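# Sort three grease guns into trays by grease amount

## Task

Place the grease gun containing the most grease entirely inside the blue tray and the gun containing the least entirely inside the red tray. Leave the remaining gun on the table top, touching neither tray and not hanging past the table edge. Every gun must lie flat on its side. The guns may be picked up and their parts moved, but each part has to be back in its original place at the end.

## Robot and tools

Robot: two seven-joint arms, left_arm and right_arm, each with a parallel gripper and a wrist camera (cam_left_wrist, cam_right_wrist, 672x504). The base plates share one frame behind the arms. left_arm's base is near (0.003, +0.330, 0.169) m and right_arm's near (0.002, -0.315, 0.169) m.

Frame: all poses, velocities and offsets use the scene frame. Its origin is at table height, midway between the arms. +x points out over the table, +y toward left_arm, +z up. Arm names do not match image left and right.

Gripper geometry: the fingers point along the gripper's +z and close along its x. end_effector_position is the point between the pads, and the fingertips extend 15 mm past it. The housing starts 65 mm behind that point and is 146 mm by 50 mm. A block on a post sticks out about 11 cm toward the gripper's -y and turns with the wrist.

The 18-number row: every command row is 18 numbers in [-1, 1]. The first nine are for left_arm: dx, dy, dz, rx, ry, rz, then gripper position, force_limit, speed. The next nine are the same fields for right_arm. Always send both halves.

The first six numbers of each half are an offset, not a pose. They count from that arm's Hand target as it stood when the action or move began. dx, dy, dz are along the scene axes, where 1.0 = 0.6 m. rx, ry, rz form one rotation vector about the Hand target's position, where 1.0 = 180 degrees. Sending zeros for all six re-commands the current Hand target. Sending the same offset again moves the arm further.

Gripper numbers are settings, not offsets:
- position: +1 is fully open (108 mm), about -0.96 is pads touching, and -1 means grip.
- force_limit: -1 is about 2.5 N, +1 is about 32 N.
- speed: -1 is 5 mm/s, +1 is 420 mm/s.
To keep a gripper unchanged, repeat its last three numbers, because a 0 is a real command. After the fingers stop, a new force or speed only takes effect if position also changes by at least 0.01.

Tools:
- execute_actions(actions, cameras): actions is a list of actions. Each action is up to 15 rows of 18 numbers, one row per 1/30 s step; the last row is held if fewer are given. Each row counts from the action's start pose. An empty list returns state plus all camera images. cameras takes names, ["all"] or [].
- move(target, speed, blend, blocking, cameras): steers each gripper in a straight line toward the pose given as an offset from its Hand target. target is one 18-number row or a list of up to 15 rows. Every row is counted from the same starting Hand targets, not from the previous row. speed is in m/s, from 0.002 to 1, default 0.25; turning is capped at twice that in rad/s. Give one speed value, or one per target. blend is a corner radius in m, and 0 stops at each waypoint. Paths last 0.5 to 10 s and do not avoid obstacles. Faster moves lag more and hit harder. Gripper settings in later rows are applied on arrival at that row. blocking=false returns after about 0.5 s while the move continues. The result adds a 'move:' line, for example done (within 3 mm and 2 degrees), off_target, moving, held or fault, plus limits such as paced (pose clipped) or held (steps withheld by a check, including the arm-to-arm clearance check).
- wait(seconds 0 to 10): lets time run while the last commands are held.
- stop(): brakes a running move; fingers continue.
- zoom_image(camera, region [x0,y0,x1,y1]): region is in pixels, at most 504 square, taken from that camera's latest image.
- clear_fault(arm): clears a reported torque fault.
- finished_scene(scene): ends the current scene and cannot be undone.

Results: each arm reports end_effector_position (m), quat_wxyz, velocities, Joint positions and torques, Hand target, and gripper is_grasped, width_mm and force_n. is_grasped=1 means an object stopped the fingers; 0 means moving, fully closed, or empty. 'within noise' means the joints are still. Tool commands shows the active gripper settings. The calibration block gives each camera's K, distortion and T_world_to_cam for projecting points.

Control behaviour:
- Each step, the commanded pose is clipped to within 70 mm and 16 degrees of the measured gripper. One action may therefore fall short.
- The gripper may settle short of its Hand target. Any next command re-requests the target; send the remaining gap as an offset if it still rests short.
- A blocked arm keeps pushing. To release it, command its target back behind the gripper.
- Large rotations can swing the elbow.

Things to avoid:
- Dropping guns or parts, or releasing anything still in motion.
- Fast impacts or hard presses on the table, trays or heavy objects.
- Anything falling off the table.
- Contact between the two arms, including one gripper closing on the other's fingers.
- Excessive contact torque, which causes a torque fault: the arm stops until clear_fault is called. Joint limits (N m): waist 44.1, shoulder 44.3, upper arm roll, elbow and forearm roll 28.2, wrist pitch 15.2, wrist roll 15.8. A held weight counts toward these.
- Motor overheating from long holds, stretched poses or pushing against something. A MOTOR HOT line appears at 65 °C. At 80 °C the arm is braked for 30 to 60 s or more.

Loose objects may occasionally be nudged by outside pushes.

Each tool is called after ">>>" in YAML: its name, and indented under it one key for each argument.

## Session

>>> execute_actions:
  actions: []

Scene clock: 0.00 s.
left_arm: end_effector_position=(+0.4873, +0.0230, +0.1358) width_mm=0.00 is_grasped=0 force_n=0.00 end_effector_quat_wxyz=(+0.506, +0.496, +0.673, +0.213) | right_arm: end_effector_position=(+0.4631, -0.0486, +0.3353) width_mm=108.14 is_grasped=0 force_n=0.00 end_effector_quat_wxyz=(-0.314, +0.125, +0.937, -0.092)
Joint positions: left_arm=[-0.751 1.211 -0.061 1.133 -0.594 -1.257 0.368] | right_arm=[0.188 1.156 0.898 2.413 -0.494 2.094 0.311]
Joint velocities: within noise
Joint torques (N m): no reading
Motor temperatures (°C): left_arm=[32 33 31 38 36 30 42] | right_arm=[31 32 33 34 33 32 31]
Hand target: left_arm +0.4873, +0.0230, +0.1358; +0.506, +0.496, +0.673, +0.213 | right_arm +0.4631, -0.0486, +0.3353; -0.314, +0.125, +0.937, -0.092
Tool commands: left_gripper/position=-0.964 left_gripper/force_limit=+1.0 left_gripper/speed=+1.0 right_gripper/position=+1.0 right_gripper/force_limit=+1.0 right_gripper/speed=+1.0
camera_calibration:
cam_left_wrist: T_world_to_cam=[[0.018447, 0.874551, -0.484582, 0.0407037], [0.0677273, 0.482459, 0.873296, -0.137756], [0.997533, -0.0489291, -0.050331, -0.355096], [0, 0, 0, 1]] pos_world=[0.362799, 0.0134893, 0.122153]
cam_right_wrist: T_world_to_cam=[[-0.780996, 0.28732, 0.554521, 0.191434], [0.389313, 0.918245, 0.0725334, -0.135183], [-0.488346, 0.27253, -0.829003, 0.635847], [0, 0, 0, 1]] pos_world=[0.512651, -0.104159, 0.43077]

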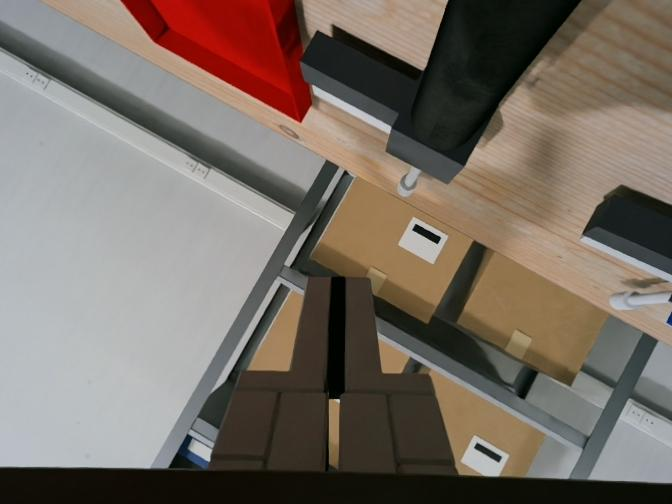

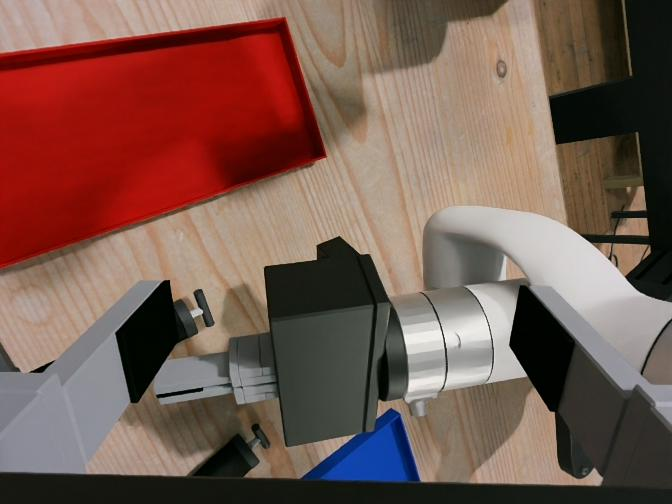

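>>> move:
  target: [-0.262,0.462,0.607,0.14,0.3435,-0.0845,0.4,0.5,0,-0.222,-0.386,0.275,-0.109,-0.2,-0.399,0.4,0.5,0]
  speed: 0.35
  cameras: ["all"]

Scene clock: 3.70 s.
left_arm: end_effector_position=(+0.3301, +0.3002, +0.5000) width_mm=75.00 is_grasped=0 force_n=0.00 end_effector_quat_wxyz=(+0.000, +0.707, +0.707, +0.000) | right_arm: end_effector_position=(+0.3299, -0.2802, +0.5003) width_mm=75.00 is_grasped=0 force_n=0.00 end_effector_quat_wxyz=(+0.001, +0.707, +0.707, +0.000)
Joint positions: left_arm=[0.113 -0.543 -0.283 0.923 -0.039 1.441 0.65] | right_arm=[-0.77 -0.77 0.726 0.949 0.382 1.535 0.572]
Joint torques (N m): left_arm=[1.68 -5.46 -1.88 22.44 2.05 -1.21 -1.6] | right_arm=[4.67 -7.97 -9.73 16.84 -3.97 -0.93 2.19]
Hand target: left_arm +0.3301, +0.3002, +0.5000; +0.000, +0.707, +0.707, +0.000 | right_arm +0.3299, -0.2802, +0.5003; +0.001, +0.707, +0.707, +0.000
Off the commanded pose: left_arm 0.000 m, 0 deg | right_arm 0.000 m, 0 deg.
move: done; limits=paced
camera_calibration:
cam_left_wrist: T_world_to_cam=[[-0.00889869, 0.999738, -0.0210933, -0.282693], [0.920144, 0.0164448, 0.391234, -0.479359], [0.391478, -0.0159274, -0.920049, 0.458598], [0, 0, 0, 1]] pos_world=[0.259033, 0.297806, 0.603511]
cam_right_wrist: T_world_to_cam=[[-0.00393351, 0.99988, -0.0149611, 0.290699], [0.924094, 0.00935196, 0.382052, -0.46859], [0.382146, -0.0123226, -0.92402, 0.451247], [0, 0, 0, 1]] pos_world=[0.261722, -0.280722, 0.600336]

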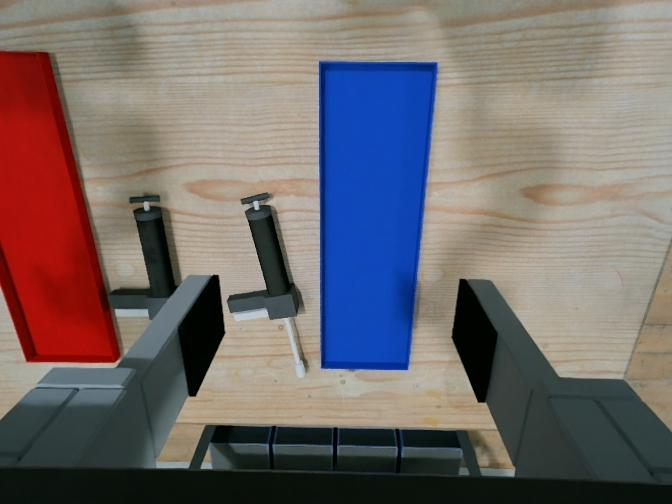

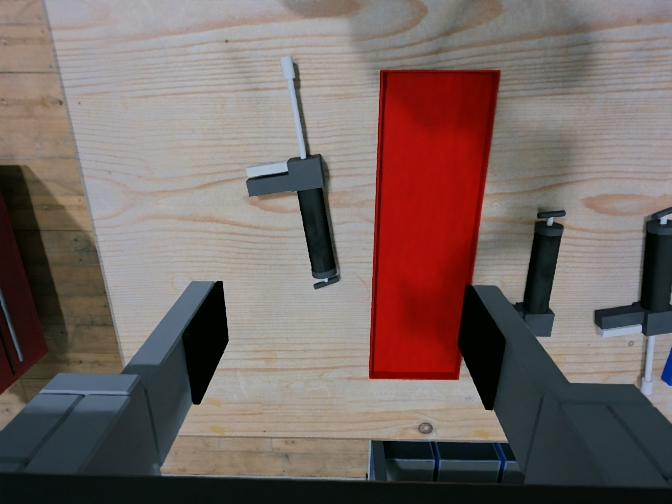

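>>> move:
  target: [0.15,-0.2,-0.05,-0.385,-0.385,-0.385,0.4,0.5,0,0.158,-0.074,-0.5,0,0,0.05,0.4,1,-0.3]
  speed: 0.4
  cameras: ["cam_right_wrist"]

Scene clock: 8.47 s.
left_arm: end_effector_position=(+0.4201, +0.1802, +0.4700) width_mm=75.00 is_grasped=0 force_n=0.00 end_effector_quat_wxyz=(+0.708, +0.707, +0.000, +0.000) | right_arm: end_effector_position=(+0.4247, -0.3246, +0.2003) width_mm=75.00 is_grasped=0 force_n=0.00 end_effector_quat_wxyz=(+0.001, +0.650, +0.760, +0.000)
Joint positions: left_arm=[-0.796 0.076 0.992 0.834 -1.412 1.674 3.18] | right_arm=[-1.004 0.366 1.012 0.744 -0.723 0.649 1.194]
Joint torques (N m): left_arm=[0.78 -10.17 1.99 18.75 -3 4.62 1.52] | right_arm=[6.1 -9.45 5.08 19.78 -4.55 -0.9 2.26]
Hand target: left_arm +0.4201, +0.1802, +0.4700; +0.708, +0.707, +0.000, +0.000 | right_arm +0.4247, -0.3246, +0.2003; +0.001, +0.650, +0.760, +0.000
Off the commanded pose: left_arm 0.000 m, 0 deg | right_arm 0.000 m, 0 deg.
move: done
camera_calibration:
cam_right_wrist: T_world_to_cam=[[-0.160287, 0.986957, -0.014933, 0.393119], [0.911261, 0.153774, 0.382042, -0.388867], [0.379356, 0.0476287, -0.924024, 0.157898], [0, 0, 0, 1]] pos_world=[0.357472, -0.335714, 0.300336]
Images, in order (width x height): cam_right_wrist 672x504.

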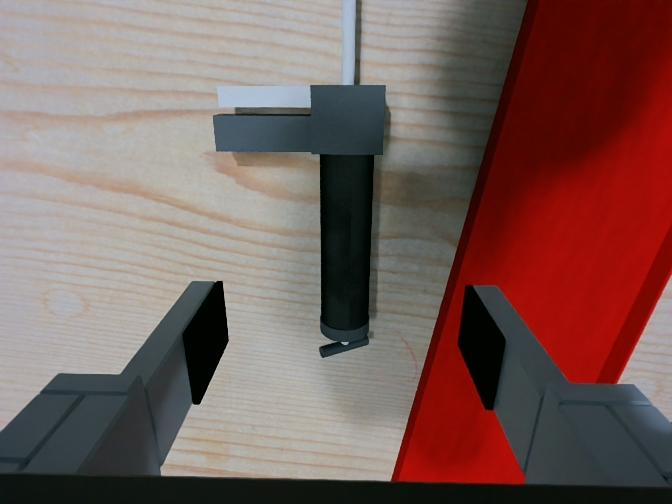

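>>> move:
  target: [0,0,0,0,0,0,0.4,0.5,0,-0.003,0.0055,-0.2897,0,0,0,0.4,1,-0.3]
  speed: 0.25

>>> execute_actions:
  actions:
    - [[0,0,0,0,0,0,0.4,0.5,0,0,0,0,0,0,0,-1,1,-0.4]]
    - [[0,0,0,0,0,0,0.4,0.5,0,0,0,0,0,0,0,-1,1,-0.4]]

>>> move:
  target:
    - [0,0,0,0,0,0,0.4,0.5,0,0,0,0.3,0,0,0,-1,1,-0.4]
    - [0,0,0,0,0,0,0.4,0.5,0,-0.003,0.15,0.4,0,0,0.45,-1,1,-0.4]
  speed: 0.4
  blend: 0.05

>>> move:
  target: [0,0,0,0,0,0,0.4,0.5,0,0,0.1,0.07,0.5,0,0,-1,1,-0.4]
  speed: 0.4
  cameras: ["cam_left_wrist"]

Scene clock: 10.13 s.
left_arm: end_effector_position=(+0.4201, +0.1802, +0.4700) width_mm=75.00 is_grasped=0 force_n=0.00 end_effector_quat_wxyz=(+0.708, +0.707, +0.000, +0.000) | right_arm: end_effector_position=(+0.4229, -0.3213, +0.0265) width_mm=75.00 is_grasped=0 force_n=0.00 end_effector_quat_wxyz=(+0.001, +0.650, +0.760, +0.000)
Joint positions: left_arm=[-0.796 0.076 0.992 0.834 -1.412 1.674 3.18] | right_arm=[-0.702 0.896 0.57 0.964 -1.415 0.534 1.654]
Joint torques (N m): left_arm=[0.65 -10.28 2.17 18.78 -2.99 4.47 1.56] | right_arm=[6.47 -18.72 8.02 10.68 -4.72 -3.45 2.21]
Hand target: left_arm +0.4201, +0.1802, +0.4700; +0.708, +0.707, +0.000, +0.000 | right_arm +0.4229, -0.3213, +0.0265; +0.001, +0.650, +0.760, +0.000
Off the commanded pose: left_arm 0.000 m, 0 deg | right_arm 0.000 m, 0 deg.
move: done

Scene clock: 11.33 s.
left_arm: end_effector_position=(+0.4201, +0.1802, +0.4700) width_mm=75.00 is_grasped=0 force_n=0.00 end_effector_quat_wxyz=(+0.708, +0.707, +0.000, +0.000) | right_arm: end_effector_position=(+0.4229, -0.3213, +0.0265) width_mm=35.01 is_grasped=1 force_n=51.99 end_effector_quat_wxyz=(+0.001, +0.650, +0.760, +0.000)
Joint positions: left_arm=[-0.796 0.076 0.992 0.834 -1.412 1.674 3.18] | right_arm=[-0.702 0.896 0.57 0.964 -1.415 0.533 1.655]
Joint torques (N m): left_arm=[0.75 -10.07 1.92 18.85 -3.06 4.35 1.49] | right_arm=[4.4 -23.55 11.74 2.66 2.51 -2.59 1.6]
Hand target: left_arm +0.4201, +0.1802, +0.4700; +0.708, +0.707, +0.000, +0.000 | right_arm +0.4229, -0.3213, +0.0265; +0.001, +0.650, +0.760, +0.000
Off the commanded pose: left_arm 0.000 m, 0 deg | right_arm 0.000 m, 0 deg.

Scene clock: 14.13 s.
left_arm: end_effector_position=(+0.4201, +0.1802, +0.4700) width_mm=75.00 is_grasped=0 force_n=0.00 end_effector_quat_wxyz=(+0.708, +0.707, +0.000, +0.000) | right_arm: end_effector_position=(+0.4211, -0.2313, +0.2665) width_mm=35.01 is_grasped=1 force_n=51.97 end_effector_quat_wxyz=(+0.001, +0.000, +1.000, +0.000)
Joint positions: left_arm=[-0.796 0.076 0.992 0.834 -1.412 1.674 3.18] | right_arm=[-1.089 0.405 1.396 0.811 -0.682 0.873 -0.022]
Joint torques (N m): left_arm=[0.69 -10.2 2.07 18.81 -3.03 4.32 1.53] | right_arm=[-1.37 -5 12.73 24.28 -4.84 -1.4 -1.98]
Hand target: left_arm +0.4201, +0.1802, +0.4700; +0.708, +0.707, +0.000, +0.000 | right_arm +0.4211, -0.2313, +0.2665; +0.001, +0.000, +1.000, +0.000
Off the commanded pose: left_arm 0.000 m, 0 deg | right_arm 0.000 m, 0 deg.
move: done; limits=paced

Scene clock: 16.67 s.
left_arm: end_effector_position=(+0.4201, +0.1802, +0.4700) width_mm=75.00 is_grasped=0 force_n=0.00 end_effector_quat_wxyz=(+0.708, +0.707, +0.000, +0.000) | right_arm: end_effector_position=(+0.4211, -0.1713, +0.3085) width_mm=35.01 is_grasped=1 force_n=51.80 end_effector_quat_wxyz=(+0.000, +0.000, +0.707, +0.707)
Joint positions: left_arm=[-0.796 0.076 0.992 0.834 -1.412 1.674 3.18] | right_arm=[-1.537 1.697 1.299 0.793 -0.324 0.736 -0.841]
Joint torques (N m): left_arm=[0.84 -10.15 1.96 18.76 -3.07 4.16 1.54] | right_arm=[-2.43 -4.27 18.14 -6.16 5.76 1.59 -1.98]
Hand target: left_arm +0.4201, +0.1802, +0.4700; +0.708, +0.707, +0.000, +0.000 | right_arm +0.4211, -0.1713, +0.3085; +0.000, +0.000, +0.707, +0.707
Off the commanded pose: left_arm 0.000 m, 0 deg | right_arm 0.000 m, 0 deg.
move: done
camera_calibration:
cam_left_wrist: T_world_to_cam=[[0.999735, -0.0213837, -0.00855092, -0.408117], [0.0162421, 0.391438, 0.920061, -0.484829], [-0.0163271, -0.919956, 0.391681, 0.1117], [0, 0, 0, 1]] pos_world=[0.417707, 0.283812, 0.398832]
Images, in order (width x height): cam_left_wrist 672x504.

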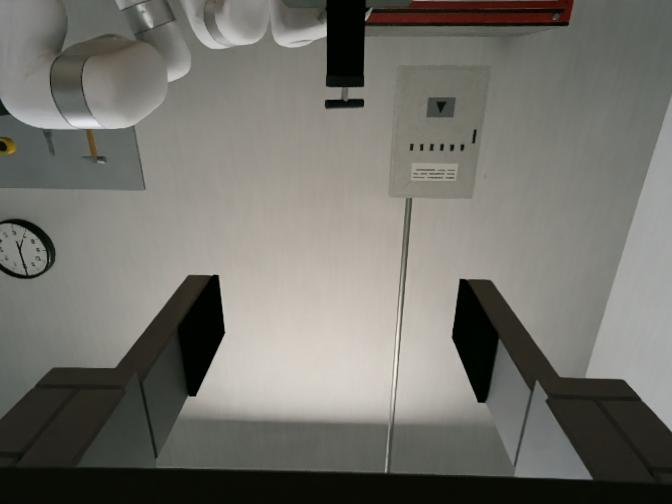

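>>> move:
  target: [-0.002,-0.585,-0.065,0,0,0,0.4,0.5,0,0,0,0,0,0,0,-1,1,-0.4]
  speed: 0.3

>>> execute_actions:
  actions:
    - [[0,0,0,0,0,0,-1,0.5,-0.3,0,0,0,0,0,0,-1,1,-0.4]]
    - [[0,0,0,0,0,0,-1,0.5,-0.3,0,0,0,0,0,0,-1,1,-0.4]]
  cameras: ["cam_left_wrist"]

>>> move:
  target: [0,0,0.0333,0,0,0,-1,0.5,-0.3,0,0,0,0,0,0,-1,1,-0.4]
  speed: 0.05

>>> move:
  target: [0,0,0.0333,0,0,0,-1,0.5,-0.3,0,0,0,0,0,0,-1,1,-0.4]
  speed: 0.05

Scene clock: 18.87 s.
left_arm: end_effector_position=(+0.4189, -0.1708, +0.4310) width_mm=75.00 is_grasped=0 force_n=0.00 end_effector_quat_wxyz=(+0.708, +0.707, +0.000, +0.000) | right_arm: end_effector_position=(+0.4211, -0.1713, +0.3085) width_mm=35.01 is_grasped=1 force_n=51.80 end_effector_quat_wxyz=(+0.000, +0.000, +0.707, +0.707)
Joint positions: left_arm=[-1.153 0.525 0.575 1.166 -2.165 1.26 3.203] | right_arm=[-1.537 1.697 1.299 0.793 -0.324 0.736 -0.842]
Joint torques (N m): left_arm=[0.3 -24.68 1.19 20.76 -2.55 1.13 -1.55] | right_arm=[-1.24 -4.15 18.18 -6.2 5.55 1.59 -2.01]
Hand target: left_arm +0.4189, -0.1708, +0.4310; +0.708, +0.707, +0.000, +0.000 | right_arm +0.4211, -0.1713, +0.3085; +0.000, +0.000, +0.707, +0.707
Off the commanded pose: left_arm 0.000 m, 0 deg | right_arm 0.000 m, 0 deg.
move: done

Scene clock: 20.07 s.
left_arm: end_effector_position=(+0.4189, -0.1708, +0.4309) width_mm=7.94 is_grasped=1 force_n=42.23 end_effector_quat_wxyz=(+0.707, +0.707, +0.000, +0.000) | right_arm: end_effector_position=(+0.4211, -0.1713, +0.3085) width_mm=35.03 is_grasped=1 force_n=51.35 end_effector_quat_wxyz=(+0.000, +0.000, +0.707, +0.707)
Joint positions: left_arm=[-1.153 0.525 0.575 1.166 -2.165 1.26 3.203] | right_arm=[-1.537 1.698 1.299 0.793 -0.324 0.736 -0.842]
Joint torques (N m): left_arm=[-2.39 -29.96 -0.87 14.72 1.49 4.72 -0.93] | right_arm=[-0.02 -10.97 22.55 -13.19 6.12 -1.8 1.16]
Hand target: left_arm +0.4189, -0.1708, +0.4310; +0.708, +0.707, +0.000, +0.000 | right_arm +0.4211, -0.1713, +0.3085; +0.000, +0.000, +0.707, +0.707
Off the commanded pose: left_arm 0.000 m, 0 deg | right_arm 0.000 m, 0 deg.
camera_calibration:
cam_left_wrist: T_world_to_cam=[[0.999735, -0.0213288, -0.00868454, -0.414704], [0.0163414, 0.391316, 0.920111, -0.3116], [-0.0162265, -0.920009, 0.391561, -0.195951], [0, 0, 0, 1]] pos_world=[0.416507, -0.067188, 0.359832]
Images, in order (width x height): cam_left_wrist 672x504.

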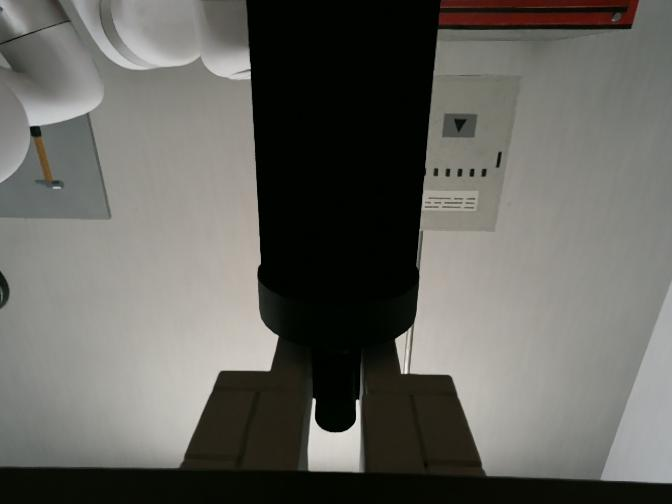

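Scene clock: 20.87 s.
left_arm: end_effector_position=(+0.4189, -0.1708, +0.4509) width_mm=7.94 is_grasped=1 force_n=42.23 end_effector_quat_wxyz=(+0.707, +0.707, +0.000, +0.000) | right_arm: end_effector_position=(+0.4211, -0.1713, +0.3085) width_mm=35.03 is_grasped=1 force_n=51.34 end_effector_quat_wxyz=(+0.000, +0.000, +0.707, +0.707)
Joint positions: left_arm=[-1.168 0.485 0.584 1.171 -2.142 1.229 3.172] | right_arm=[-1.537 1.697 1.299 0.793 -0.324 0.736 -0.842]
Joint torques (N m): left_arm=[-6.71 -33.48 5.54 22.24 1.07 2.44 -1.63] | right_arm=[1.17 -17.46 20.54 -7.98 5.55 -1.33 2.43]
Hand target: left_arm +0.4189, -0.1708, +0.4509; +0.708, +0.707, +0.000, +0.000 | right_arm +0.4211, -0.1713, +0.3085; +0.000, +0.000, +0.707, +0.707
Off the commanded pose: left_arm 0.000 m, 0 deg | right_arm 0.000 m, 0 deg.
move: done

Scene clock: 21.67 s.
left_arm: end_effector_position=(+0.4189, -0.1708, +0.4709) width_mm=7.94 is_grasped=1 force_n=42.22 end_effector_quat_wxyz=(+0.707, +0.707, +0.000, +0.000) | right_arm: end_effector_position=(+0.4211, -0.1713, +0.3085) width_mm=35.03 is_grasped=1 force_n=51.32 end_effector_quat_wxyz=(+0.000, +0.000, +0.707, +0.707)
Joint positions: left_arm=[-1.182 0.448 0.592 1.179 -2.117 1.197 3.139] | right_arm=[-1.537 1.697 1.299 0.793 -0.324 0.736 -0.842]
Joint torques (N m): left_arm=[-6.56 -33.04 5.02 22.7 0.96 2.37 -1.43] | right_arm=[2.61 -17.75 18.87 -4.74 5.79 -0.66 2.56]
Hand target: left_arm +0.4189, -0.1708, +0.4709; +0.708, +0.707, +0.000, +0.000 | right_arm +0.4211, -0.1713, +0.3085; +0.000, +0.000, +0.707, +0.707
Off the commanded pose: left_arm 0.000 m, 0 deg | right_arm 0.000 m, 0 deg.
move: done

Free through .04. Continue.

>>> move:
  target: [0,0,0.025,0,0,0,-1,0.5,-0.3,0,0,0,0,0,0,-1,1,-0.4]
  speed: 0.05

>>> move:
  target: [0,0,0.025,0,0,0,-1,0.5,-0.3,0,0,0,0,0,0,-1,1,-0.4]
  speed: 0.05

Scene clock: 22.70 s.
left_arm: end_effector_position=(+0.4189, -0.1708, +0.4859) width_mm=7.94 is_grasped=1 force_n=42.22 end_effector_quat_wxyz=(+0.707, +0.707, +0.000, +0.000) | right_arm: end_effector_position=(+0.4211, -0.1713, +0.3085) width_mm=35.03 is_grasped=1 force_n=51.32 end_effector_quat_wxyz=(+0.000, +0.000, +0.707, +0.707)
Joint positions: left_arm=[-1.192 0.421 0.598 1.187 -2.099 1.174 3.114] | right_arm=[-1.537 1.697 1.299 0.793 -0.324 0.736 -0.842]
Joint torques (N m): left_arm=[-6.62 -32.5 4.82 23.36 1.04 2.35 -1.54] | right_arm=[4.59 -17.85 18.76 -5.22 5.61 0.13 2.48]
Motor temperatures (°C): left_arm=[32 33 31 43 36 30 42] | right_arm=[31 32 38 35 33 32 31]
Hand target: left_arm +0.4189, -0.1708, +0.4859; +0.708, +0.707, +0.000, +0.000 | right_arm +0.4211, -0.1713, +0.3085; +0.000, +0.000, +0.707, +0.707
Off the commanded pose: left_arm 0.000 m, 0 deg | right_arm 0.000 m, 0 deg.
move: done

Scene clock: 23.50 s.
left_arm: end_effector_position=(+0.4189, -0.1708, +0.5009) width_mm=7.94 is_grasped=1 force_n=42.21 end_effector_quat_wxyz=(+0.708, +0.707, +0.000, +0.000) | right_arm: end_effector_position=(+0.4211, -0.1713, +0.3085) width_mm=35.03 is_grasped=1 force_n=51.31 end_effector_quat_wxyz=(+0.000, +0.000, +0.707, +0.707)
Joint positions: left_arm=[-1.202 0.395 0.603 1.196 -2.079 1.151 3.087] | right_arm=[-1.537 1.697 1.299 0.793 -0.324 0.736 -0.842]
Joint torques (N m): left_arm=[-6.66 -32.12 4.51 23.56 0.98 2.18 -1.59] | right_arm=[5.1 -17.9 18.72 -5.7 5.62 0.64 2.38]
Hand target: left_arm +0.4189, -0.1708, +0.5009; +0.708, +0.707, +0.000, +0.000 | right_arm +0.4211, -0.1713, +0.3085; +0.000, +0.000, +0.707, +0.707
Off the commanded pose: left_arm 0.000 m, 0 deg | right_arm 0.000 m, 0 deg.
move: done

Beyond .07: high. Determine more.

>>> move:
  target: [0,0,0.0167,0,0,0,-1,0.5,-0.3,0,0,0,0,0,0,-1,1,-0.4]
  speed: 0.05

>>> move:
  target: [0,0,0.0167,0,0,0,-1,0.5,-0.3,0,0,0,0,0,0,-1,1,-0.4]
  speed: 0.05

Scene clock: 24.40 s.
left_arm: end_effector_position=(+0.4189, -0.1708, +0.5109) width_mm=7.94 is_grasped=1 force_n=42.21 end_effector_quat_wxyz=(+0.708, +0.707, +0.000, +0.000) | right_arm: end_effector_position=(+0.4211, -0.1713, +0.3085) width_mm=35.03 is_grasped=1 force_n=51.30 end_effector_quat_wxyz=(+0.000, +0.000, +0.707, +0.707)
Joint positions: left_arm=[-1.209 0.379 0.606 1.204 -2.066 1.135 3.069] | right_arm=[-1.537 1.697 1.299 0.793 -0.324 0.736 -0.842]
Joint torques (N m): left_arm=[-6.56 -32.03 4.34 23.81 1.04 2.14 -1.51] | right_arm=[5.31 -17.88 18.71 -6.26 5.42 0.8 2.27]
Hand target: left_arm +0.4189, -0.1708, +0.5109; +0.708, +0.707, +0.000, +0.000 | right_arm +0.4211, -0.1713, +0.3085; +0.000, +0.000, +0.707, +0.707
Off the commanded pose: left_arm 0.000 m, 0 deg | right_arm 0.000 m, 0 deg.
move: done

Scene clock: 25.17 s.
left_arm: end_effector_position=(+0.4188, -0.1707, +0.5203) width_mm=7.94 is_grasped=1 force_n=42.21 end_effector_quat_wxyz=(+0.707, +0.707, +0.000, +0.000) | right_arm: end_effector_position=(+0.4211, -0.1713, +0.3086) width_mm=35.03 is_grasped=1 force_n=51.24 end_effector_quat_wxyz=(+0.000, +0.000, +0.707, +0.707)
Joint positions: left_arm=[-1.215 0.364 0.608 1.211 -2.053 1.12 3.05] | right_arm=[-1.537 1.697 1.299 0.793 -0.324 0.736 -0.842]
Joint torques (N m): left_arm=[-7.74 -49.1 5.01 39.63 -1.95 8.46 -1.64] | right_arm=[5.37 -19.81 6.38 -6.51 -1.01 0.46 1.65]
Hand target: left_arm +0.4189, -0.1708, +0.5210; +0.708, +0.707, +0.000, +0.000 | right_arm +0.4211, -0.1713, +0.3085; +0.000, +0.000, +0.707, +0.707
Off the commanded pose: left_arm 0.001 m, 0 deg | right_arm 0.000 m, 0 deg.
move: done

>>> move:
  target: [0,0,-0.1492,0,0,0,-1,0.5,-0.3,0,0,0,0,0,0,-1,1,-0.4]
  speed: 0.08

>>> execute_actions:
  actions:
    - [[0,0,0,0,0,0,0.4,0.5,0.0,0,0,0,0,0,0,-1,1,-0.4]]
  cameras: ["cam_left_wrist"]

>>> move:
  target: [0.003,0,-0.072,0,0,0,0.4,0.5,0,0,0,0,0,0,0,-1,1,-0.4]
  speed: 0.15
  cameras: ["cam_left_wrist"]

Scene clock: 27.30 s.
left_arm: end_effector_position=(+0.4189, -0.1708, +0.4314) width_mm=7.94 is_grasped=1 force_n=42.24 end_effector_quat_wxyz=(+0.707, +0.707, +0.000, +0.000) | right_arm: end_effector_position=(+0.4211, -0.1713, +0.3085) width_mm=35.03 is_grasped=1 force_n=51.44 end_effector_quat_wxyz=(+0.000, +0.000, +0.707, +0.707)
Joint positions: left_arm=[-1.154 0.524 0.576 1.166 -2.164 1.259 3.202] | right_arm=[-1.537 1.697 1.299 0.793 -0.324 0.736 -0.842]
Joint torques (N m): left_arm=[-0.92 -23.56 -1.09 19.56 -2.18 5.05 1.53] | right_arm=[3.19 -3.99 23.55 -10.88 3.82 -1.01 -0.52]
Hand target: left_arm +0.4189, -0.1708, +0.4314; +0.708, +0.707, +0.000, +0.000 | right_arm +0.4211, -0.1713, +0.3085; +0.000, +0.000, +0.707, +0.707
Off the commanded pose: left_arm 0.000 m, 0 deg | right_arm 0.000 m, 0 deg.
move: done

Scene clock: 28.00 s.
left_arm: end_effector_position=(+0.4188, -0.1708, +0.4314) width_mm=74.99 is_grasped=0 force_n=0.00 end_effector_quat_wxyz=(+0.708, +0.707, +0.000, +0.000) | right_arm: end_effector_position=(+0.4211, -0.1713, +0.3085) width_mm=35.03 is_grasped=1 force_n=50.83 end_effector_quat_wxyz=(+0.000, +0.000, +0.707, +0.707)
Joint positions: left_arm=[-1.154 0.524 0.576 1.166 -2.164 1.259 3.202] | right_arm=[-1.537 1.697 1.299 0.793 -0.324 0.736 -0.842]
Joint torques (N m): left_arm=[0.45 -27.96 8.12 20.57 -2.13 2.9 1.54] | right_arm=[1.62 -6.07 20.02 -12.75 2.94 -0.01 -0.58]
Hand target: left_arm +0.4189, -0.1708, +0.4314; +0.708, +0.707, +0.000, +0.000 | right_arm +0.4211, -0.1713, +0.3085; +0.000, +0.000, +0.707, +0.707
Off the commanded pose: left_arm 0.000 m, 0 deg | right_arm 0.000 m, 0 deg.
camera_calibration:
cam_left_wrist: T_world_to_cam=[[0.99973, -0.021555, -0.00869505, -0.414611], [0.0164432, 0.391517, 0.920024, -0.312017], [-0.0164269, -0.919919, 0.391765, -0.196224], [0, 0, 0, 1]] pos_world=[0.416407, -0.0672876, 0.360332]
Images, in order (width x height): cam_left_wrist 672x504.

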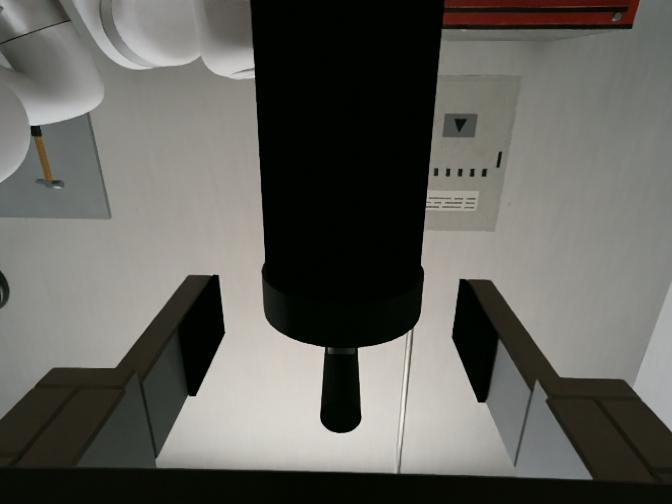

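Scene clock: 28.87 s.
left_arm: end_effector_position=(+0.4207, -0.1708, +0.3883) width_mm=74.99 is_grasped=0 force_n=0.00 end_effector_quat_wxyz=(+0.708, +0.707, +0.000, +0.000) | right_arm: end_effector_position=(+0.4211, -0.1713, +0.3085) width_mm=35.03 is_grasped=1 force_n=50.83 end_effector_quat_wxyz=(+0.000, +0.000, +0.707, +0.707)
Joint positions: left_arm=[-1.119 0.62 0.555 1.172 -2.21 1.326 3.262] | right_arm=[-1.537 1.697 1.299 0.793 -0.324 0.736 -0.842]
Joint torques (N m): left_arm=[0.51 -26.03 2.05 19.64 -2.72 4.77 1.53] | right_arm=[0.04 -8.49 19.4 -14.76 2.2 1 -0.78]
Hand target: left_arm +0.4207, -0.1708, +0.3882; +0.708, +0.707, +0.000, +0.000 | right_arm +0.4211, -0.1713, +0.3085; +0.000, +0.000, +0.707, +0.707
Off the commanded pose: left_arm 0.000 m, 0 deg | right_arm 0.000 m, 0 deg.
move: done
camera_calibration:
cam_left_wrist: T_world_to_cam=[[0.999735, -0.0213844, -0.0085506, -0.416922], [0.0162436, 0.391522, 0.920025, -0.272311], [-0.0163265, -0.91992, 0.391766, -0.179351], [0, 0, 0, 1]] pos_world=[0.418307, -0.0672882, 0.317232]
Images, in order (width x height): cam_left_wrist 672x504.

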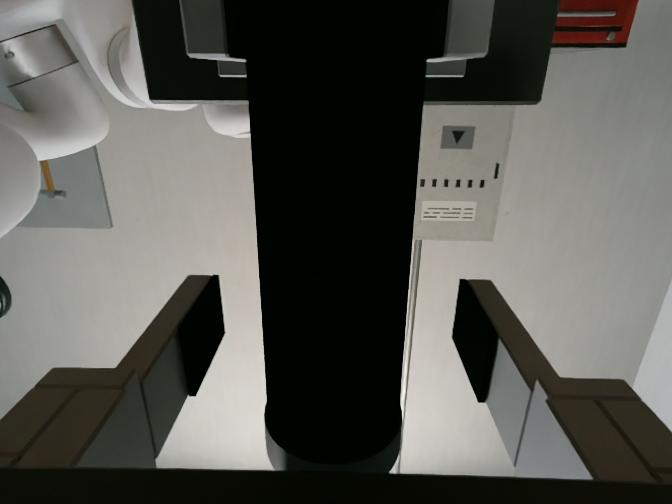

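>>> execute_actions:
  actions:
    - [[0,0,0,0,0,0,-1,1,-0.3,0,0,0,0,0,0,-1,1,-0.4]]
    - [[0,0,0,0,0,0,-1,1,-0.3,0,0,0,0,0,0,-1,1,-0.4]]
    - [[0,0,0,0,0,0,-1,1,-0.3,0,0,0,0,0,0,0.3,1,0.0]]

>>> move:
  target:
    - [0,0,0.03,0,0,0,-1,1,-0.3,0,-0.15,0,0,0,0,0.3,1,0]
    - [-0.04,0.45,0.15,0.25,0,0,-1,1,-0.3,0.0,-0.12,0.05,-0.5,0,0,0.3,1,0]
    - [-0.0845,0.913,-0.23,0.385,-0.385,-0.385,-1,1,-0.3,0.22,0.327,-0.098,-0.385,-0.385,0.385,0.3,1,0]
  speed: 0.4
  blend: 0.03
  cameras: ["all"]

Scene clock: 31.50 s.
left_arm: end_effector_position=(+0.4207, -0.1707, +0.3882) width_mm=35.14 is_grasped=1 force_n=46.07 end_effector_quat_wxyz=(+0.707, +0.707, +0.000, +0.000) | right_arm: end_effector_position=(+0.4211, -0.1713, +0.3085) width_mm=69.50 is_grasped=0 force_n=0.00 end_effector_quat_wxyz=(+0.000, +0.000, +0.707, +0.707)
Joint positions: left_arm=[-1.119 0.62 0.555 1.172 -2.21 1.326 3.262] | right_arm=[-1.537 1.697 1.299 0.793 -0.324 0.736 -0.842]
Joint torques (N m): left_arm=[-3.74 -37.99 2.76 21.17 -1.48 6.49 1.35] | right_arm=[2.67 -14.63 18.15 -4.51 -2.12 0.07 -0.89]
Hand target: left_arm +0.4207, -0.1708, +0.3882; +0.708, +0.707, +0.000, +0.000 | right_arm +0.4211, -0.1713, +0.3085; +0.000, +0.000, +0.707, +0.707
Off the commanded pose: left_arm 0.000 m, 0 deg | right_arm 0.000 m, 0 deg.

Scene clock: 36.60 s.
left_arm: end_effector_position=(+0.3700, +0.3770, +0.2502) width_mm=35.14 is_grasped=1 force_n=40.37 end_effector_quat_wxyz=(+0.000, +0.707, -0.707, +0.000) | right_arm: end_effector_position=(+0.5531, +0.0249, +0.2497) width_mm=69.50 is_grasped=0 force_n=0.00 end_effector_quat_wxyz=(+0.000, +0.707, -0.707, +0.000)
Joint positions: left_arm=[-0.906 -0.217 0.996 0.543 0.458 0.686 3.64] | right_arm=[0.031 1.126 1.021 1.907 -1.012 1.341 -1.315]
Joint torques (N m): left_arm=[1.05 -4.19 -4.37 15.4 2.04 -5.57 1.45] | right_arm=[7.26 -29.9 12.71 17.34 4.55 -1.03 -1.96]
Hand target: left_arm +0.3700, +0.3770, +0.2502; +0.000, +0.707, -0.707, -0.001 | right_arm +0.5531, +0.0249, +0.2497; +0.000, +0.707, -0.707, +0.000
Off the commanded pose: left_arm 0.000 m, 0 deg | right_arm 0.000 m, 0 deg.
move: done
camera_calibration:
cam_left_wrist: T_world_to_cam=[[0.00830877, -0.99973, -0.0217075, 0.383306], [-0.920203, -0.0161401, 0.391108, 0.273617], [-0.391353, 0.0167257, -0.920089, 0.491808], [0, 0, 0, 1]] pos_world=[0.441069, 0.379393, 0.353814]
cam_right_wrist: T_world_to_cam=[[0.00417941, -0.999884, -0.014626, 0.0279371], [-0.924248, -0.00944629, 0.381676, 0.440877], [-0.38177, 0.0119228, -0.92418, 0.560063], [0, 0, 0, 1]] pos_world=[0.621178, 0.0254209, 0.349736]

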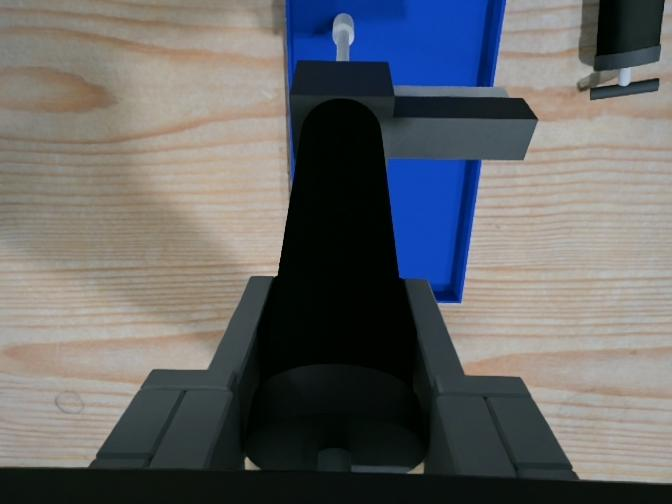

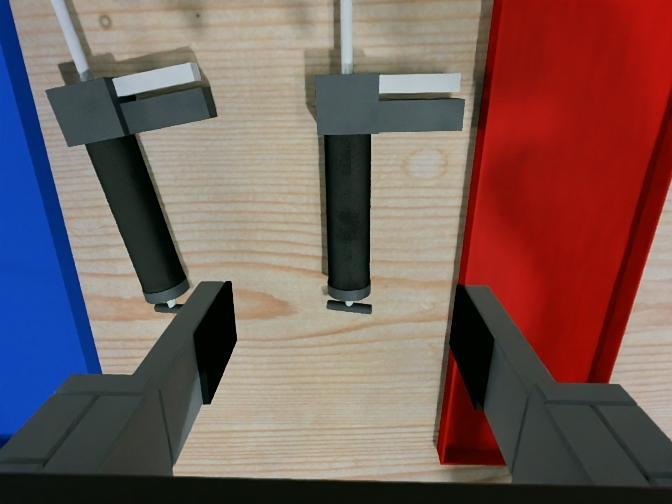

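>>> move:
  target:
    - [0,0,-0.3,0,0,0,-1,1,-0.3,-0.002,-0.008,-0.2,0,0,0.008,0.3,1,0]
    - [0,0,-0.378,0,0,0,-1,1,-0.3,-0.002,-0.008,-0.372,0,0,0.008,0.3,1,0]
  speed: [0.25,0.12]
  cameras: ["all"]

Scene clock: 40.10 s.
left_arm: end_effector_position=(+0.3700, +0.3770, +0.0234) width_mm=35.14 is_grasped=1 force_n=45.41 end_effector_quat_wxyz=(+0.000, +0.707, -0.707, -0.001) | right_arm: end_effector_position=(+0.5519, +0.0201, +0.0265) width_mm=69.50 is_grasped=0 force_n=0.00 end_effector_quat_wxyz=(+0.000, +0.716, -0.698, +0.000)
Joint positions: left_arm=[-0.11 0.717 0.116 0.677 -0.483 -0.061 4.378] | right_arm=[0.089 1.498 0.832 2.032 -1.194 1.044 -1.328]
Joint torques (N m): left_arm=[0.46 -21.33 -4.16 9.18 1.94 -4.99 1.5] | right_arm=[7.55 -31.22 11.36 14.41 -0.27 -2.88 -1.94]
Hand target: left_arm +0.3700, +0.3770, +0.0234; +0.000, +0.707, -0.707, -0.001 | right_arm +0.5519, +0.0201, +0.0265; +0.000, +0.716, -0.698, +0.000
Off the commanded pose: left_arm 0.000 m, 0 deg | right_arm 0.000 m, 0 deg.
move: done; limits=paced
camera_calibration:
cam_left_wrist: T_world_to_cam=[[0.00830877, -0.99973, -0.0217075, 0.378383], [-0.920203, -0.0161401, 0.391108, 0.362321], [-0.391353, 0.0167257, -0.920089, 0.283132], [0, 0, 0, 1]] pos_world=[0.441069, 0.379393, 0.127014]
cam_right_wrist: T_world_to_cam=[[0.0294893, -0.999457, -0.0146798, 0.00588479], [-0.923772, -0.03286, 0.381531, 0.525129], [-0.381807, 0.00230971, -0.924239, 0.353699], [0, 0, 0, 1]] pos_world=[0.619971, 0.0223204, 0.126636]

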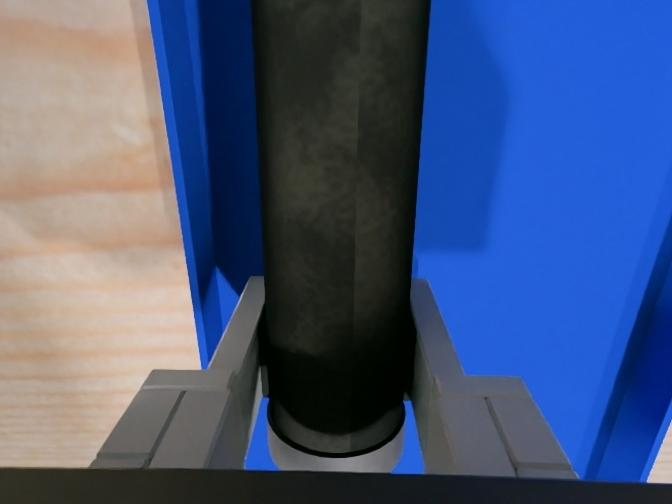

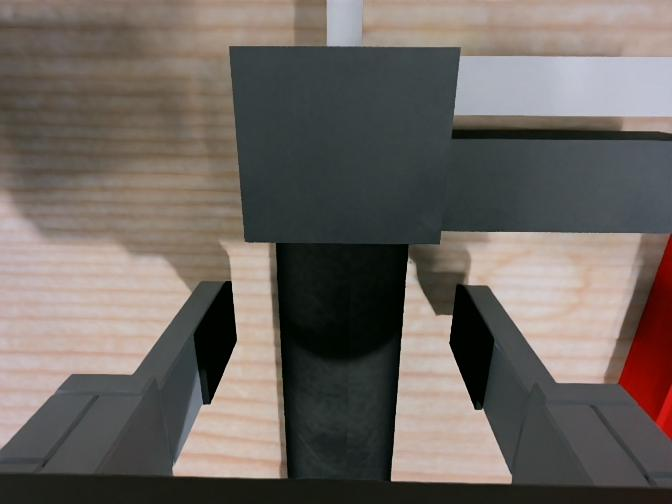

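>>> execute_actions:
  actions:
    - [[0,0,0,0,0,0,-0.16,1,-0.5,0,0,0,0,0,0,-1,1,-0.4]]
    - [[0,0,0,0,0,0,-0.16,1,-0.5,0,0,0,0,0,0,-1,1,-0.4]]

>>> move:
  target:
    - [0,0,0.35,0,0,0,-0.16,1,-0.5,0,0,0.35,0,0,0,-1,1,-0.4]
    - [0.04,-0.1,0.6,0,0,0.495,-0.16,1,-0.5,-0.22,-0.2,0.4,0,0,-0.508,-1,1,-0.4]
  speed: 0.4
  blend: 0.04
  cameras: ["cam_left_wrist"]

>>> move:
  target:
    - [0.043,-0.278,0.1277,-0.5,0,0,0.4,1,-0.3,0,-0.117,0.07,0.5,0,0,-1,1,-0.4]
  speed: 0.4
  cameras: ["cam_left_wrist"]

Scene clock: 41.77 s.
left_arm: end_effector_position=(+0.3700, +0.3770, +0.0234) width_mm=44.19 is_grasped=0 force_n=0.00 end_effector_quat_wxyz=(+0.000, +0.707, -0.707, -0.001) | right_arm: end_effector_position=(+0.5519, +0.0201, +0.0265) width_mm=35.01 is_grasped=1 force_n=52.15 end_effector_quat_wxyz=(+0.000, +0.716, -0.698, +0.000)
Joint positions: left_arm=[-0.11 0.718 0.116 0.677 -0.483 -0.061 4.378] | right_arm=[0.089 1.498 0.832 2.032 -1.194 1.044 -1.328]
Joint torques (N m): left_arm=[0.64 -21.71 -2.55 3.56 1.53 -3.73 1.44] | right_arm=[2.06 -34.7 11.65 11.85 2.96 -1.71 -1.42]
Hand target: left_arm +0.3700, +0.3770, +0.0234; +0.000, +0.707, -0.707, -0.001 | right_arm +0.5519, +0.0201, +0.0265; +0.000, +0.716, -0.698, +0.000
Off the commanded pose: left_arm 0.000 m, 0 deg | right_arm 0.000 m, 0 deg.

Scene clock: 44.90 s.
left_arm: end_effector_position=(+0.3940, +0.3170, +0.3834) width_mm=44.20 is_grasped=0 force_n=0.00 end_effector_quat_wxyz=(+0.000, +1.000, -0.008, +0.000) | right_arm: end_effector_position=(+0.4199, -0.0999, +0.2665) width_mm=35.02 is_grasped=1 force_n=51.97 end_effector_quat_wxyz=(+0.000, +0.000, +1.000, +0.000)
Joint positions: left_arm=[-0.341 -0.274 0.189 0.801 0.177 1.074 2.12] | right_arm=[-0.517 0.54 1.137 1.008 -0.742 0.954 0.269]
Joint torques (N m): left_arm=[1.28 -11.19 -7.95 22.22 2.04 -1.22 -1.57] | right_arm=[-1.94 -26.67 14.94 15 4.48 -3.77 2.24]
Hand target: left_arm +0.3940, +0.3170, +0.3834; +0.000, +1.000, -0.008, +0.000 | right_arm +0.4199, -0.0999, +0.2665; +0.000, +0.000, +1.000, +0.000
Off the commanded pose: left_arm 0.000 m, 0 deg | right_arm 0.000 m, 0 deg.
move: done; limits=paced
camera_calibration:
cam_left_wrist: T_world_to_cam=[[0.999737, -0.00745782, -0.0217088, -0.37916], [0.00163047, -0.920287, 0.391242, 0.166006], [-0.0228961, -0.391174, -0.920032, 0.608885], [0, 0, 0, 1]] pos_world=[0.392731, 0.388126, 0.487013]
Images, in order (width x height): cam_left_wrist 672x504.

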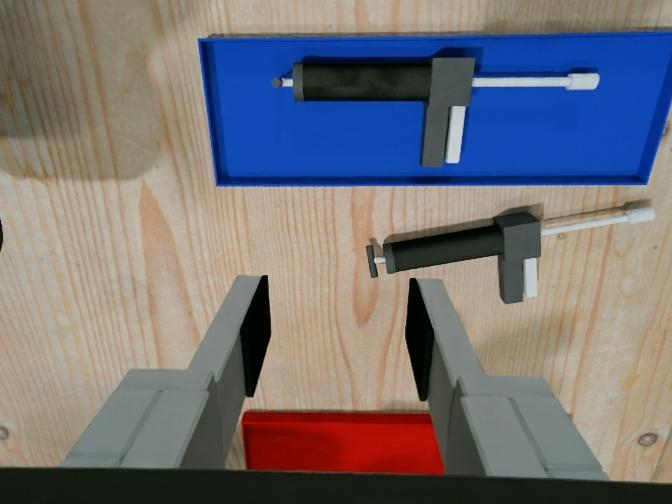

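Scene clock: 47.50 s.
left_arm: end_effector_position=(+0.4198, +0.1502, +0.4601) width_mm=74.99 is_grasped=0 force_n=0.00 end_effector_quat_wxyz=(+0.707, +0.707, -0.006, +0.005) | right_arm: end_effector_position=(+0.4199, -0.1701, +0.3085) width_mm=35.02 is_grasped=1 force_n=51.99 end_effector_quat_wxyz=(+0.000, +0.000, +0.707, +0.707)
Joint positions: left_arm=[-0.532 0.071 0.641 0.813 -1.458 1.594 3.217] | right_arm=[-1.544 1.721 1.298 0.79 -0.362 0.74 -0.815]
Joint torques (N m): left_arm=[0.69 -14.8 -5.63 18.73 -2.93 4.65 1.59] | right_arm=[-2.56 -3.92 17.71 -6.56 5.81 1.47 -1.89]
Hand target: left_arm +0.4198, +0.1502, +0.4601; +0.707, +0.707, -0.006, +0.005 | right_arm +0.4199, -0.1701, +0.3085; +0.000, +0.000, +0.707, +0.707
Off the commanded pose: left_arm 0.000 m, 0 deg | right_arm 0.000 m, 0 deg.
move: done
camera_calibration:
cam_left_wrist: T_world_to_cam=[[0.999737, -0.0217094, 0.00745814, -0.415812], [0.00162834, 0.391157, 0.920322, -0.457944], [-0.022897, -0.920068, 0.391089, 0.090985], [0, 0, 0, 1]] pos_world=[0.418531, 0.253814, 0.388974]
Images, in order (width x height): cam_left_wrist 672x504.

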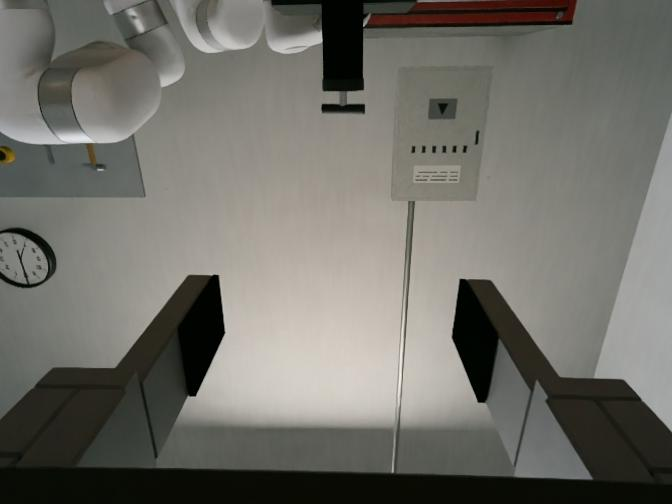

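>>> move:
  target: [-0.0035,-0.534,-0.062,0,0,0,0.4,1,-0.3,0,0,0,0,0,0,-1,1,-0.4]
  speed: 0.3

>>> execute_actions:
  actions:
    - [[0,0,0,0,0,0,-1,0.5,-0.3,0,0,0,0,0,0,-1,1,-0.4]]
    - [[0,0,0,0,0,0,-1,0.5,-0.3,0,0,0,0,0,0,-1,1,-0.4]]
  cameras: ["cam_left_wrist"]

>>> move:
  target: [0,0,0.0333,0,0,0,-1,0.5,-0.3,0,0,0,0,0,0,-1,1,-0.4]
  speed: 0.05

>>> move:
  target: [0,0,0.0333,0,0,0,-1,0.5,-0.3,0,0,0,0,0,0,-1,1,-0.4]
  speed: 0.05

Scene clock: 49.53 s.
left_arm: end_effector_position=(+0.4177, -0.1702, +0.4229) width_mm=74.99 is_grasped=0 force_n=0.00 end_effector_quat_wxyz=(+0.707, +0.707, -0.006, +0.005) | right_arm: end_effector_position=(+0.4199, -0.1701, +0.3085) width_mm=35.02 is_grasped=1 force_n=51.99 end_effector_quat_wxyz=(+0.000, +0.000, +0.707, +0.707)
Joint positions: left_arm=[-0.896 0.484 0.279 1.173 -2.098 1.166 3.292] | right_arm=[-1.544 1.721 1.298 0.79 -0.362 0.74 -0.815]
Joint torques (N m): left_arm=[-5.22 -26.09 -3.62 20.73 -2.34 1.26 -1.62] | right_arm=[-2.45 -3.9 17.77 -6.57 5.73 1.3 -1.98]
Hand target: left_arm +0.4177, -0.1702, +0.4229; +0.707, +0.707, -0.006, +0.005 | right_arm +0.4199, -0.1701, +0.3085; +0.000, +0.000, +0.707, +0.707
Off the commanded pose: left_arm 0.000 m, 0 deg | right_arm 0.000 m, 0 deg.
move: done

Scene clock: 50.73 s.
left_arm: end_effector_position=(+0.4177, -0.1702, +0.4228) width_mm=38.17 is_grasped=1 force_n=44.41 end_effector_quat_wxyz=(+0.707, +0.707, -0.006, +0.005) | right_arm: end_effector_position=(+0.4199, -0.1701, +0.3085) width_mm=35.02 is_grasped=1 force_n=52.13 end_effector_quat_wxyz=(+0.000, +0.000, +0.707, +0.707)
Joint positions: left_arm=[-0.896 0.484 0.279 1.173 -2.098 1.166 3.292] | right_arm=[-1.544 1.721 1.298 0.79 -0.362 0.74 -0.815]
Joint torques (N m): left_arm=[-4.05 -26.78 -6.49 14.25 1.23 4.77 -1.46] | right_arm=[-1.06 -7.16 21.83 -6.87 6.27 -2.6 0.82]
Hand target: left_arm +0.4177, -0.1702, +0.4229; +0.707, +0.707, -0.006, +0.005 | right_arm +0.4199, -0.1701, +0.3085; +0.000, +0.000, +0.707, +0.707
Off the commanded pose: left_arm 0.000 m, 0 deg | right_arm 0.000 m, 0 deg.
camera_calibration:
cam_left_wrist: T_world_to_cam=[[0.999739, -0.0216155, 0.00741799, -0.420371], [0.00162766, 0.391121, 0.920338, -0.298386], [-0.0227949, -0.920085, 0.391054, -0.189336], [0, 0, 0, 1]] pos_world=[0.416431, -0.0665867, 0.351775]
Images, in order (width x height): cam_left_wrist 672x504.

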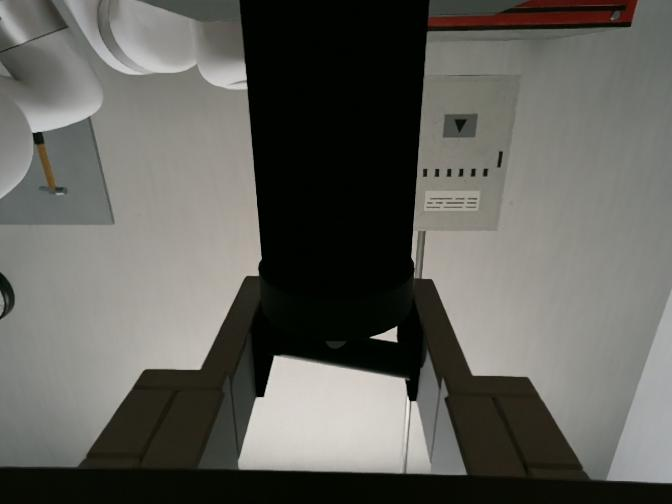

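Scene clock: 51.53 s.
left_arm: end_effector_position=(+0.4177, -0.1702, +0.4428) width_mm=38.17 is_grasped=1 force_n=44.40 end_effector_quat_wxyz=(+0.707, +0.707, -0.006, +0.005) | right_arm: end_effector_position=(+0.4199, -0.1701, +0.3085) width_mm=35.02 is_grasped=1 force_n=52.16 end_effector_quat_wxyz=(+0.000, +0.000, +0.707, +0.707)
Joint positions: left_arm=[-0.905 0.446 0.282 1.176 -2.08 1.139 3.257] | right_arm=[-1.544 1.721 1.298 0.79 -0.362 0.74 -0.815]
Joint torques (N m): left_arm=[-7.41 -35.26 -0.52 21.42 1.49 3.03 -1.68] | right_arm=[0.57 -12.64 21.25 -7.53 6.08 -2.34 2.08]
Hand target: left_arm +0.4177, -0.1702, +0.4428; +0.707, +0.707, -0.006, +0.005 | right_arm +0.4199, -0.1701, +0.3085; +0.000, +0.000, +0.707, +0.707
Off the commanded pose: left_arm 0.000 m, 0 deg | right_arm 0.000 m, 0 deg.
move: done

Scene clock: 52.33 s.
left_arm: end_effector_position=(+0.4177, -0.1702, +0.4628) width_mm=38.17 is_grasped=1 force_n=44.39 end_effector_quat_wxyz=(+0.707, +0.707, -0.006, +0.005) | right_arm: end_effector_position=(+0.4199, -0.1701, +0.3085) width_mm=35.02 is_grasped=1 force_n=52.19 end_effector_quat_wxyz=(+0.000, +0.000, +0.707, +0.707)
Joint positions: left_arm=[-0.915 0.409 0.284 1.182 -2.06 1.112 3.22] | right_arm=[-1.544 1.721 1.298 0.79 -0.362 0.74 -0.815]
Joint torques (N m): left_arm=[-7.23 -34.98 -0.61 22.04 1.4 2.84 -1.76] | right_arm=[1.97 -16.73 20.7 -8.03 5.51 -1.98 2.71]
Hand target: left_arm +0.4177, -0.1702, +0.4628; +0.707, +0.707, -0.006, +0.005 | right_arm +0.4199, -0.1701, +0.3085; +0.000, +0.000, +0.707, +0.707
Off the commanded pose: left_arm 0.000 m, 0 deg | right_arm 0.000 m, 0 deg.
move: done

>>> move:
  target: [0,0,0.0367,0,0,0,-1,0.5,-0.3,0,0,0,0,0,0,-1,1,-0.4]
  speed: 0.05

Scene clock: 53.60 s.
left_arm: end_effector_position=(+0.4177, -0.1702, +0.4848) width_mm=38.17 is_grasped=1 force_n=44.37 end_effector_quat_wxyz=(+0.707, +0.707, -0.006, +0.005) | right_arm: end_effector_position=(+0.4199, -0.1701, +0.3086) width_mm=35.02 is_grasped=1 force_n=52.17 end_effector_quat_wxyz=(+0.000, +0.000, +0.707, +0.707)
Joint positions: left_arm=[-0.924 0.372 0.286 1.192 -2.037 1.082 3.178] | right_arm=[-1.544 1.721 1.299 0.79 -0.362 0.74 -0.815]
Joint torques (N m): left_arm=[-7.78 -49.87 -1.59 35.26 -0.76 8.41 -1.6] | right_arm=[4.59 -19.03 8.13 0.11 0.24 -1.48 2.26]
Hand target: left_arm +0.4177, -0.1702, +0.4848; +0.707, +0.707, -0.006, +0.005 | right_arm +0.4199, -0.1701, +0.3085; +0.000, +0.000, +0.707, +0.707
Off the commanded pose: left_arm 0.000 m, 0 deg | right_arm 0.000 m, 0 deg.
move: done

>>> move:
  target: [0,0,-0.1022,0,0,0,-1,0.5,-0.3,0,0,0,0,0,0,-1,1,-0.4]
  speed: 0.08

>>> execute_actions:
  actions:
    - [[0,0,0,0,0,0,0.4,0.5,0.0,0,0,0,0,0,0,-1,1,-0.4]]
  cameras: ["cam_left_wrist"]

>>> move:
  target:
    - [0.0,0.3,0,0,0,0,0.4,0.5,0,0,0,0,0,0,0,-1,1,-0.4]
    - [0.1,0.5,0,0.25,0,0,0.4,0.5,0,0,-0.15,0.1,-0.5,0,0,-1,1,-0.4]
    - [0.227,0.619,-0.372,0.411,-0.342,-0.342,0.4,0.5,0,0,-0.2915,-0.18,-0.385,0.385,-0.385,-1,1,-0.4]
  speed: 0.4
  blend: 0.04
  cameras: ["all"]

Scene clock: 55.47 s.
left_arm: end_effector_position=(+0.4177, -0.1702, +0.4235) width_mm=38.17 is_grasped=1 force_n=44.36 end_effector_quat_wxyz=(+0.707, +0.707, -0.006, +0.005) | right_arm: end_effector_position=(+0.4199, -0.1701, +0.3085) width_mm=35.02 is_grasped=1 force_n=52.18 end_effector_quat_wxyz=(+0.000, +0.000, +0.707, +0.707)
Joint positions: left_arm=[-0.897 0.483 0.28 1.173 -2.097 1.165 3.29] | right_arm=[-1.544 1.721 1.298 0.79 -0.362 0.74 -0.815]
Joint torques (N m): left_arm=[-1.52 -25.04 -7.38 18.93 -1.61 5.43 1.42] | right_arm=[3.36 -3.75 23.38 -12.85 4.18 -1.25 0.37]
Hand target: left_arm +0.4177, -0.1702, +0.4235; +0.707, +0.707, -0.006, +0.005 | right_arm +0.4199, -0.1701, +0.3085; +0.000, +0.000, +0.707, +0.707
Off the commanded pose: left_arm 0.000 m, 0 deg | right_arm 0.000 m, 0 deg.
move: done

Scene clock: 56.17 s.
left_arm: end_effector_position=(+0.4176, -0.1702, +0.4235) width_mm=74.99 is_grasped=0 force_n=0.00 end_effector_quat_wxyz=(+0.707, +0.707, -0.006, +0.005) | right_arm: end_effector_position=(+0.4199, -0.1701, +0.3085) width_mm=35.02 is_grasped=1 force_n=51.67 end_effector_quat_wxyz=(+0.000, +0.000, +0.707, +0.707)
Joint positions: left_arm=[-0.897 0.483 0.28 1.173 -2.097 1.166 3.29] | right_arm=[-1.544 1.721 1.299 0.79 -0.362 0.74 -0.815]
Joint torques (N m): left_arm=[0.43 -31.45 3.4 20.75 -1.33 2.21 1.51] | right_arm=[2.21 -3.96 19.21 -13.02 4.5 0.81 -0.21]
Hand target: left_arm +0.4177, -0.1702, +0.4235; +0.707, +0.707, -0.006, +0.005 | right_arm +0.4199, -0.1701, +0.3085; +0.000, +0.000, +0.707, +0.707
Off the commanded pose: left_arm 0.000 m, 0 deg | right_arm 0.000 m, 0 deg.
camera_calibration:
cam_left_wrist: T_world_to_cam=[[0.999734, -0.0218799, 0.00731358, -0.420356], [0.00182802, 0.391153, 0.920324, -0.298976], [-0.0229974, -0.920066, 0.391088, -0.189588], [0, 0, 0, 1]] pos_world=[0.416431, -0.0666858, 0.352375]
Images, in order (width x height): cam_left_wrist 672x504.

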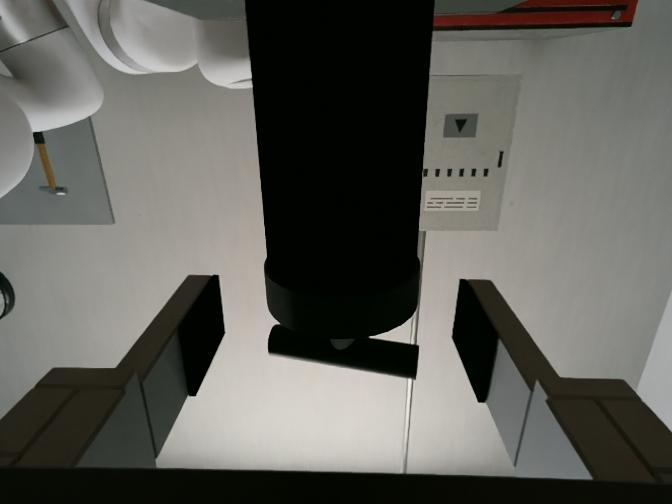

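Scene clock: 61.23 s.
left_arm: end_effector_position=(+0.5539, +0.2012, +0.2003) width_mm=75.00 is_grasped=0 force_n=0.00 end_effector_quat_wxyz=(-0.001, +0.763, -0.646, -0.001) | right_arm: end_effector_position=(+0.4199, -0.3450, +0.2005) width_mm=35.02 is_grasped=1 force_n=51.54 end_effector_quat_wxyz=(+0.000, +0.707, +0.707, +0.000)
Joint positions: left_arm=[-0.723 0.664 0.522 1.322 -0.301 0.76 3.678] | right_arm=[-1.101 0.359 1.057 0.726 -0.73 0.647 1.308]
Joint torques (N m): left_arm=[-5.66 -26.92 3.03 15.04 2.08 -4.82 1.54] | right_arm=[6.58 -9.51 5.81 21.44 -4.48 -1.31 2.17]
Hand target: left_arm +0.5539, +0.2012, +0.2003; -0.001, +0.763, -0.646, -0.001 | right_arm +0.4199, -0.3450, +0.2005; +0.000, +0.707, +0.707, +0.000
Off the commanded pose: left_arm 0.000 m, 0 deg | right_arm 0.000 m, 0 deg.
move: done
camera_calibration:
cam_left_wrist: T_world_to_cam=[[0.173513, -0.984572, -0.0225906, 0.110556], [-0.905203, -0.168478, 0.390156, 0.481992], [-0.387943, -0.0472483, -0.920471, 0.531872], [0, 0, 0, 1]] pos_world=[0.623454, 0.215185, 0.304018]
cam_right_wrist: T_world_to_cam=[[-0.00394057, 0.99988, -0.0149584, 0.351362], [0.924335, 0.00934967, 0.381468, -0.436615], [0.381563, -0.0123233, -0.924261, 0.139274], [0, 0, 0, 1]] pos_world=[0.351821, -0.345522, 0.300536]

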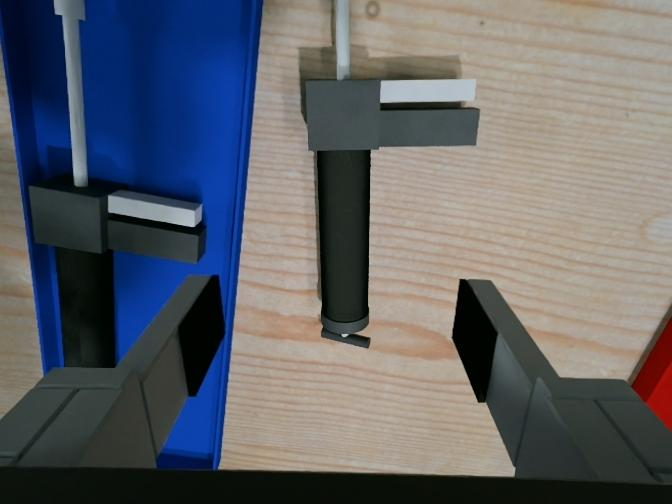

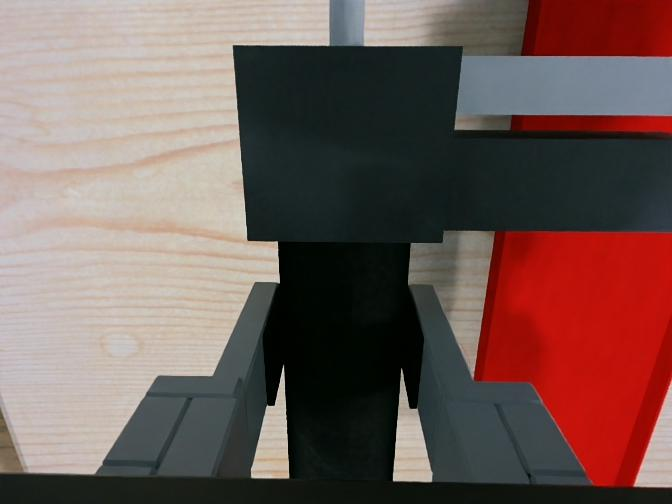

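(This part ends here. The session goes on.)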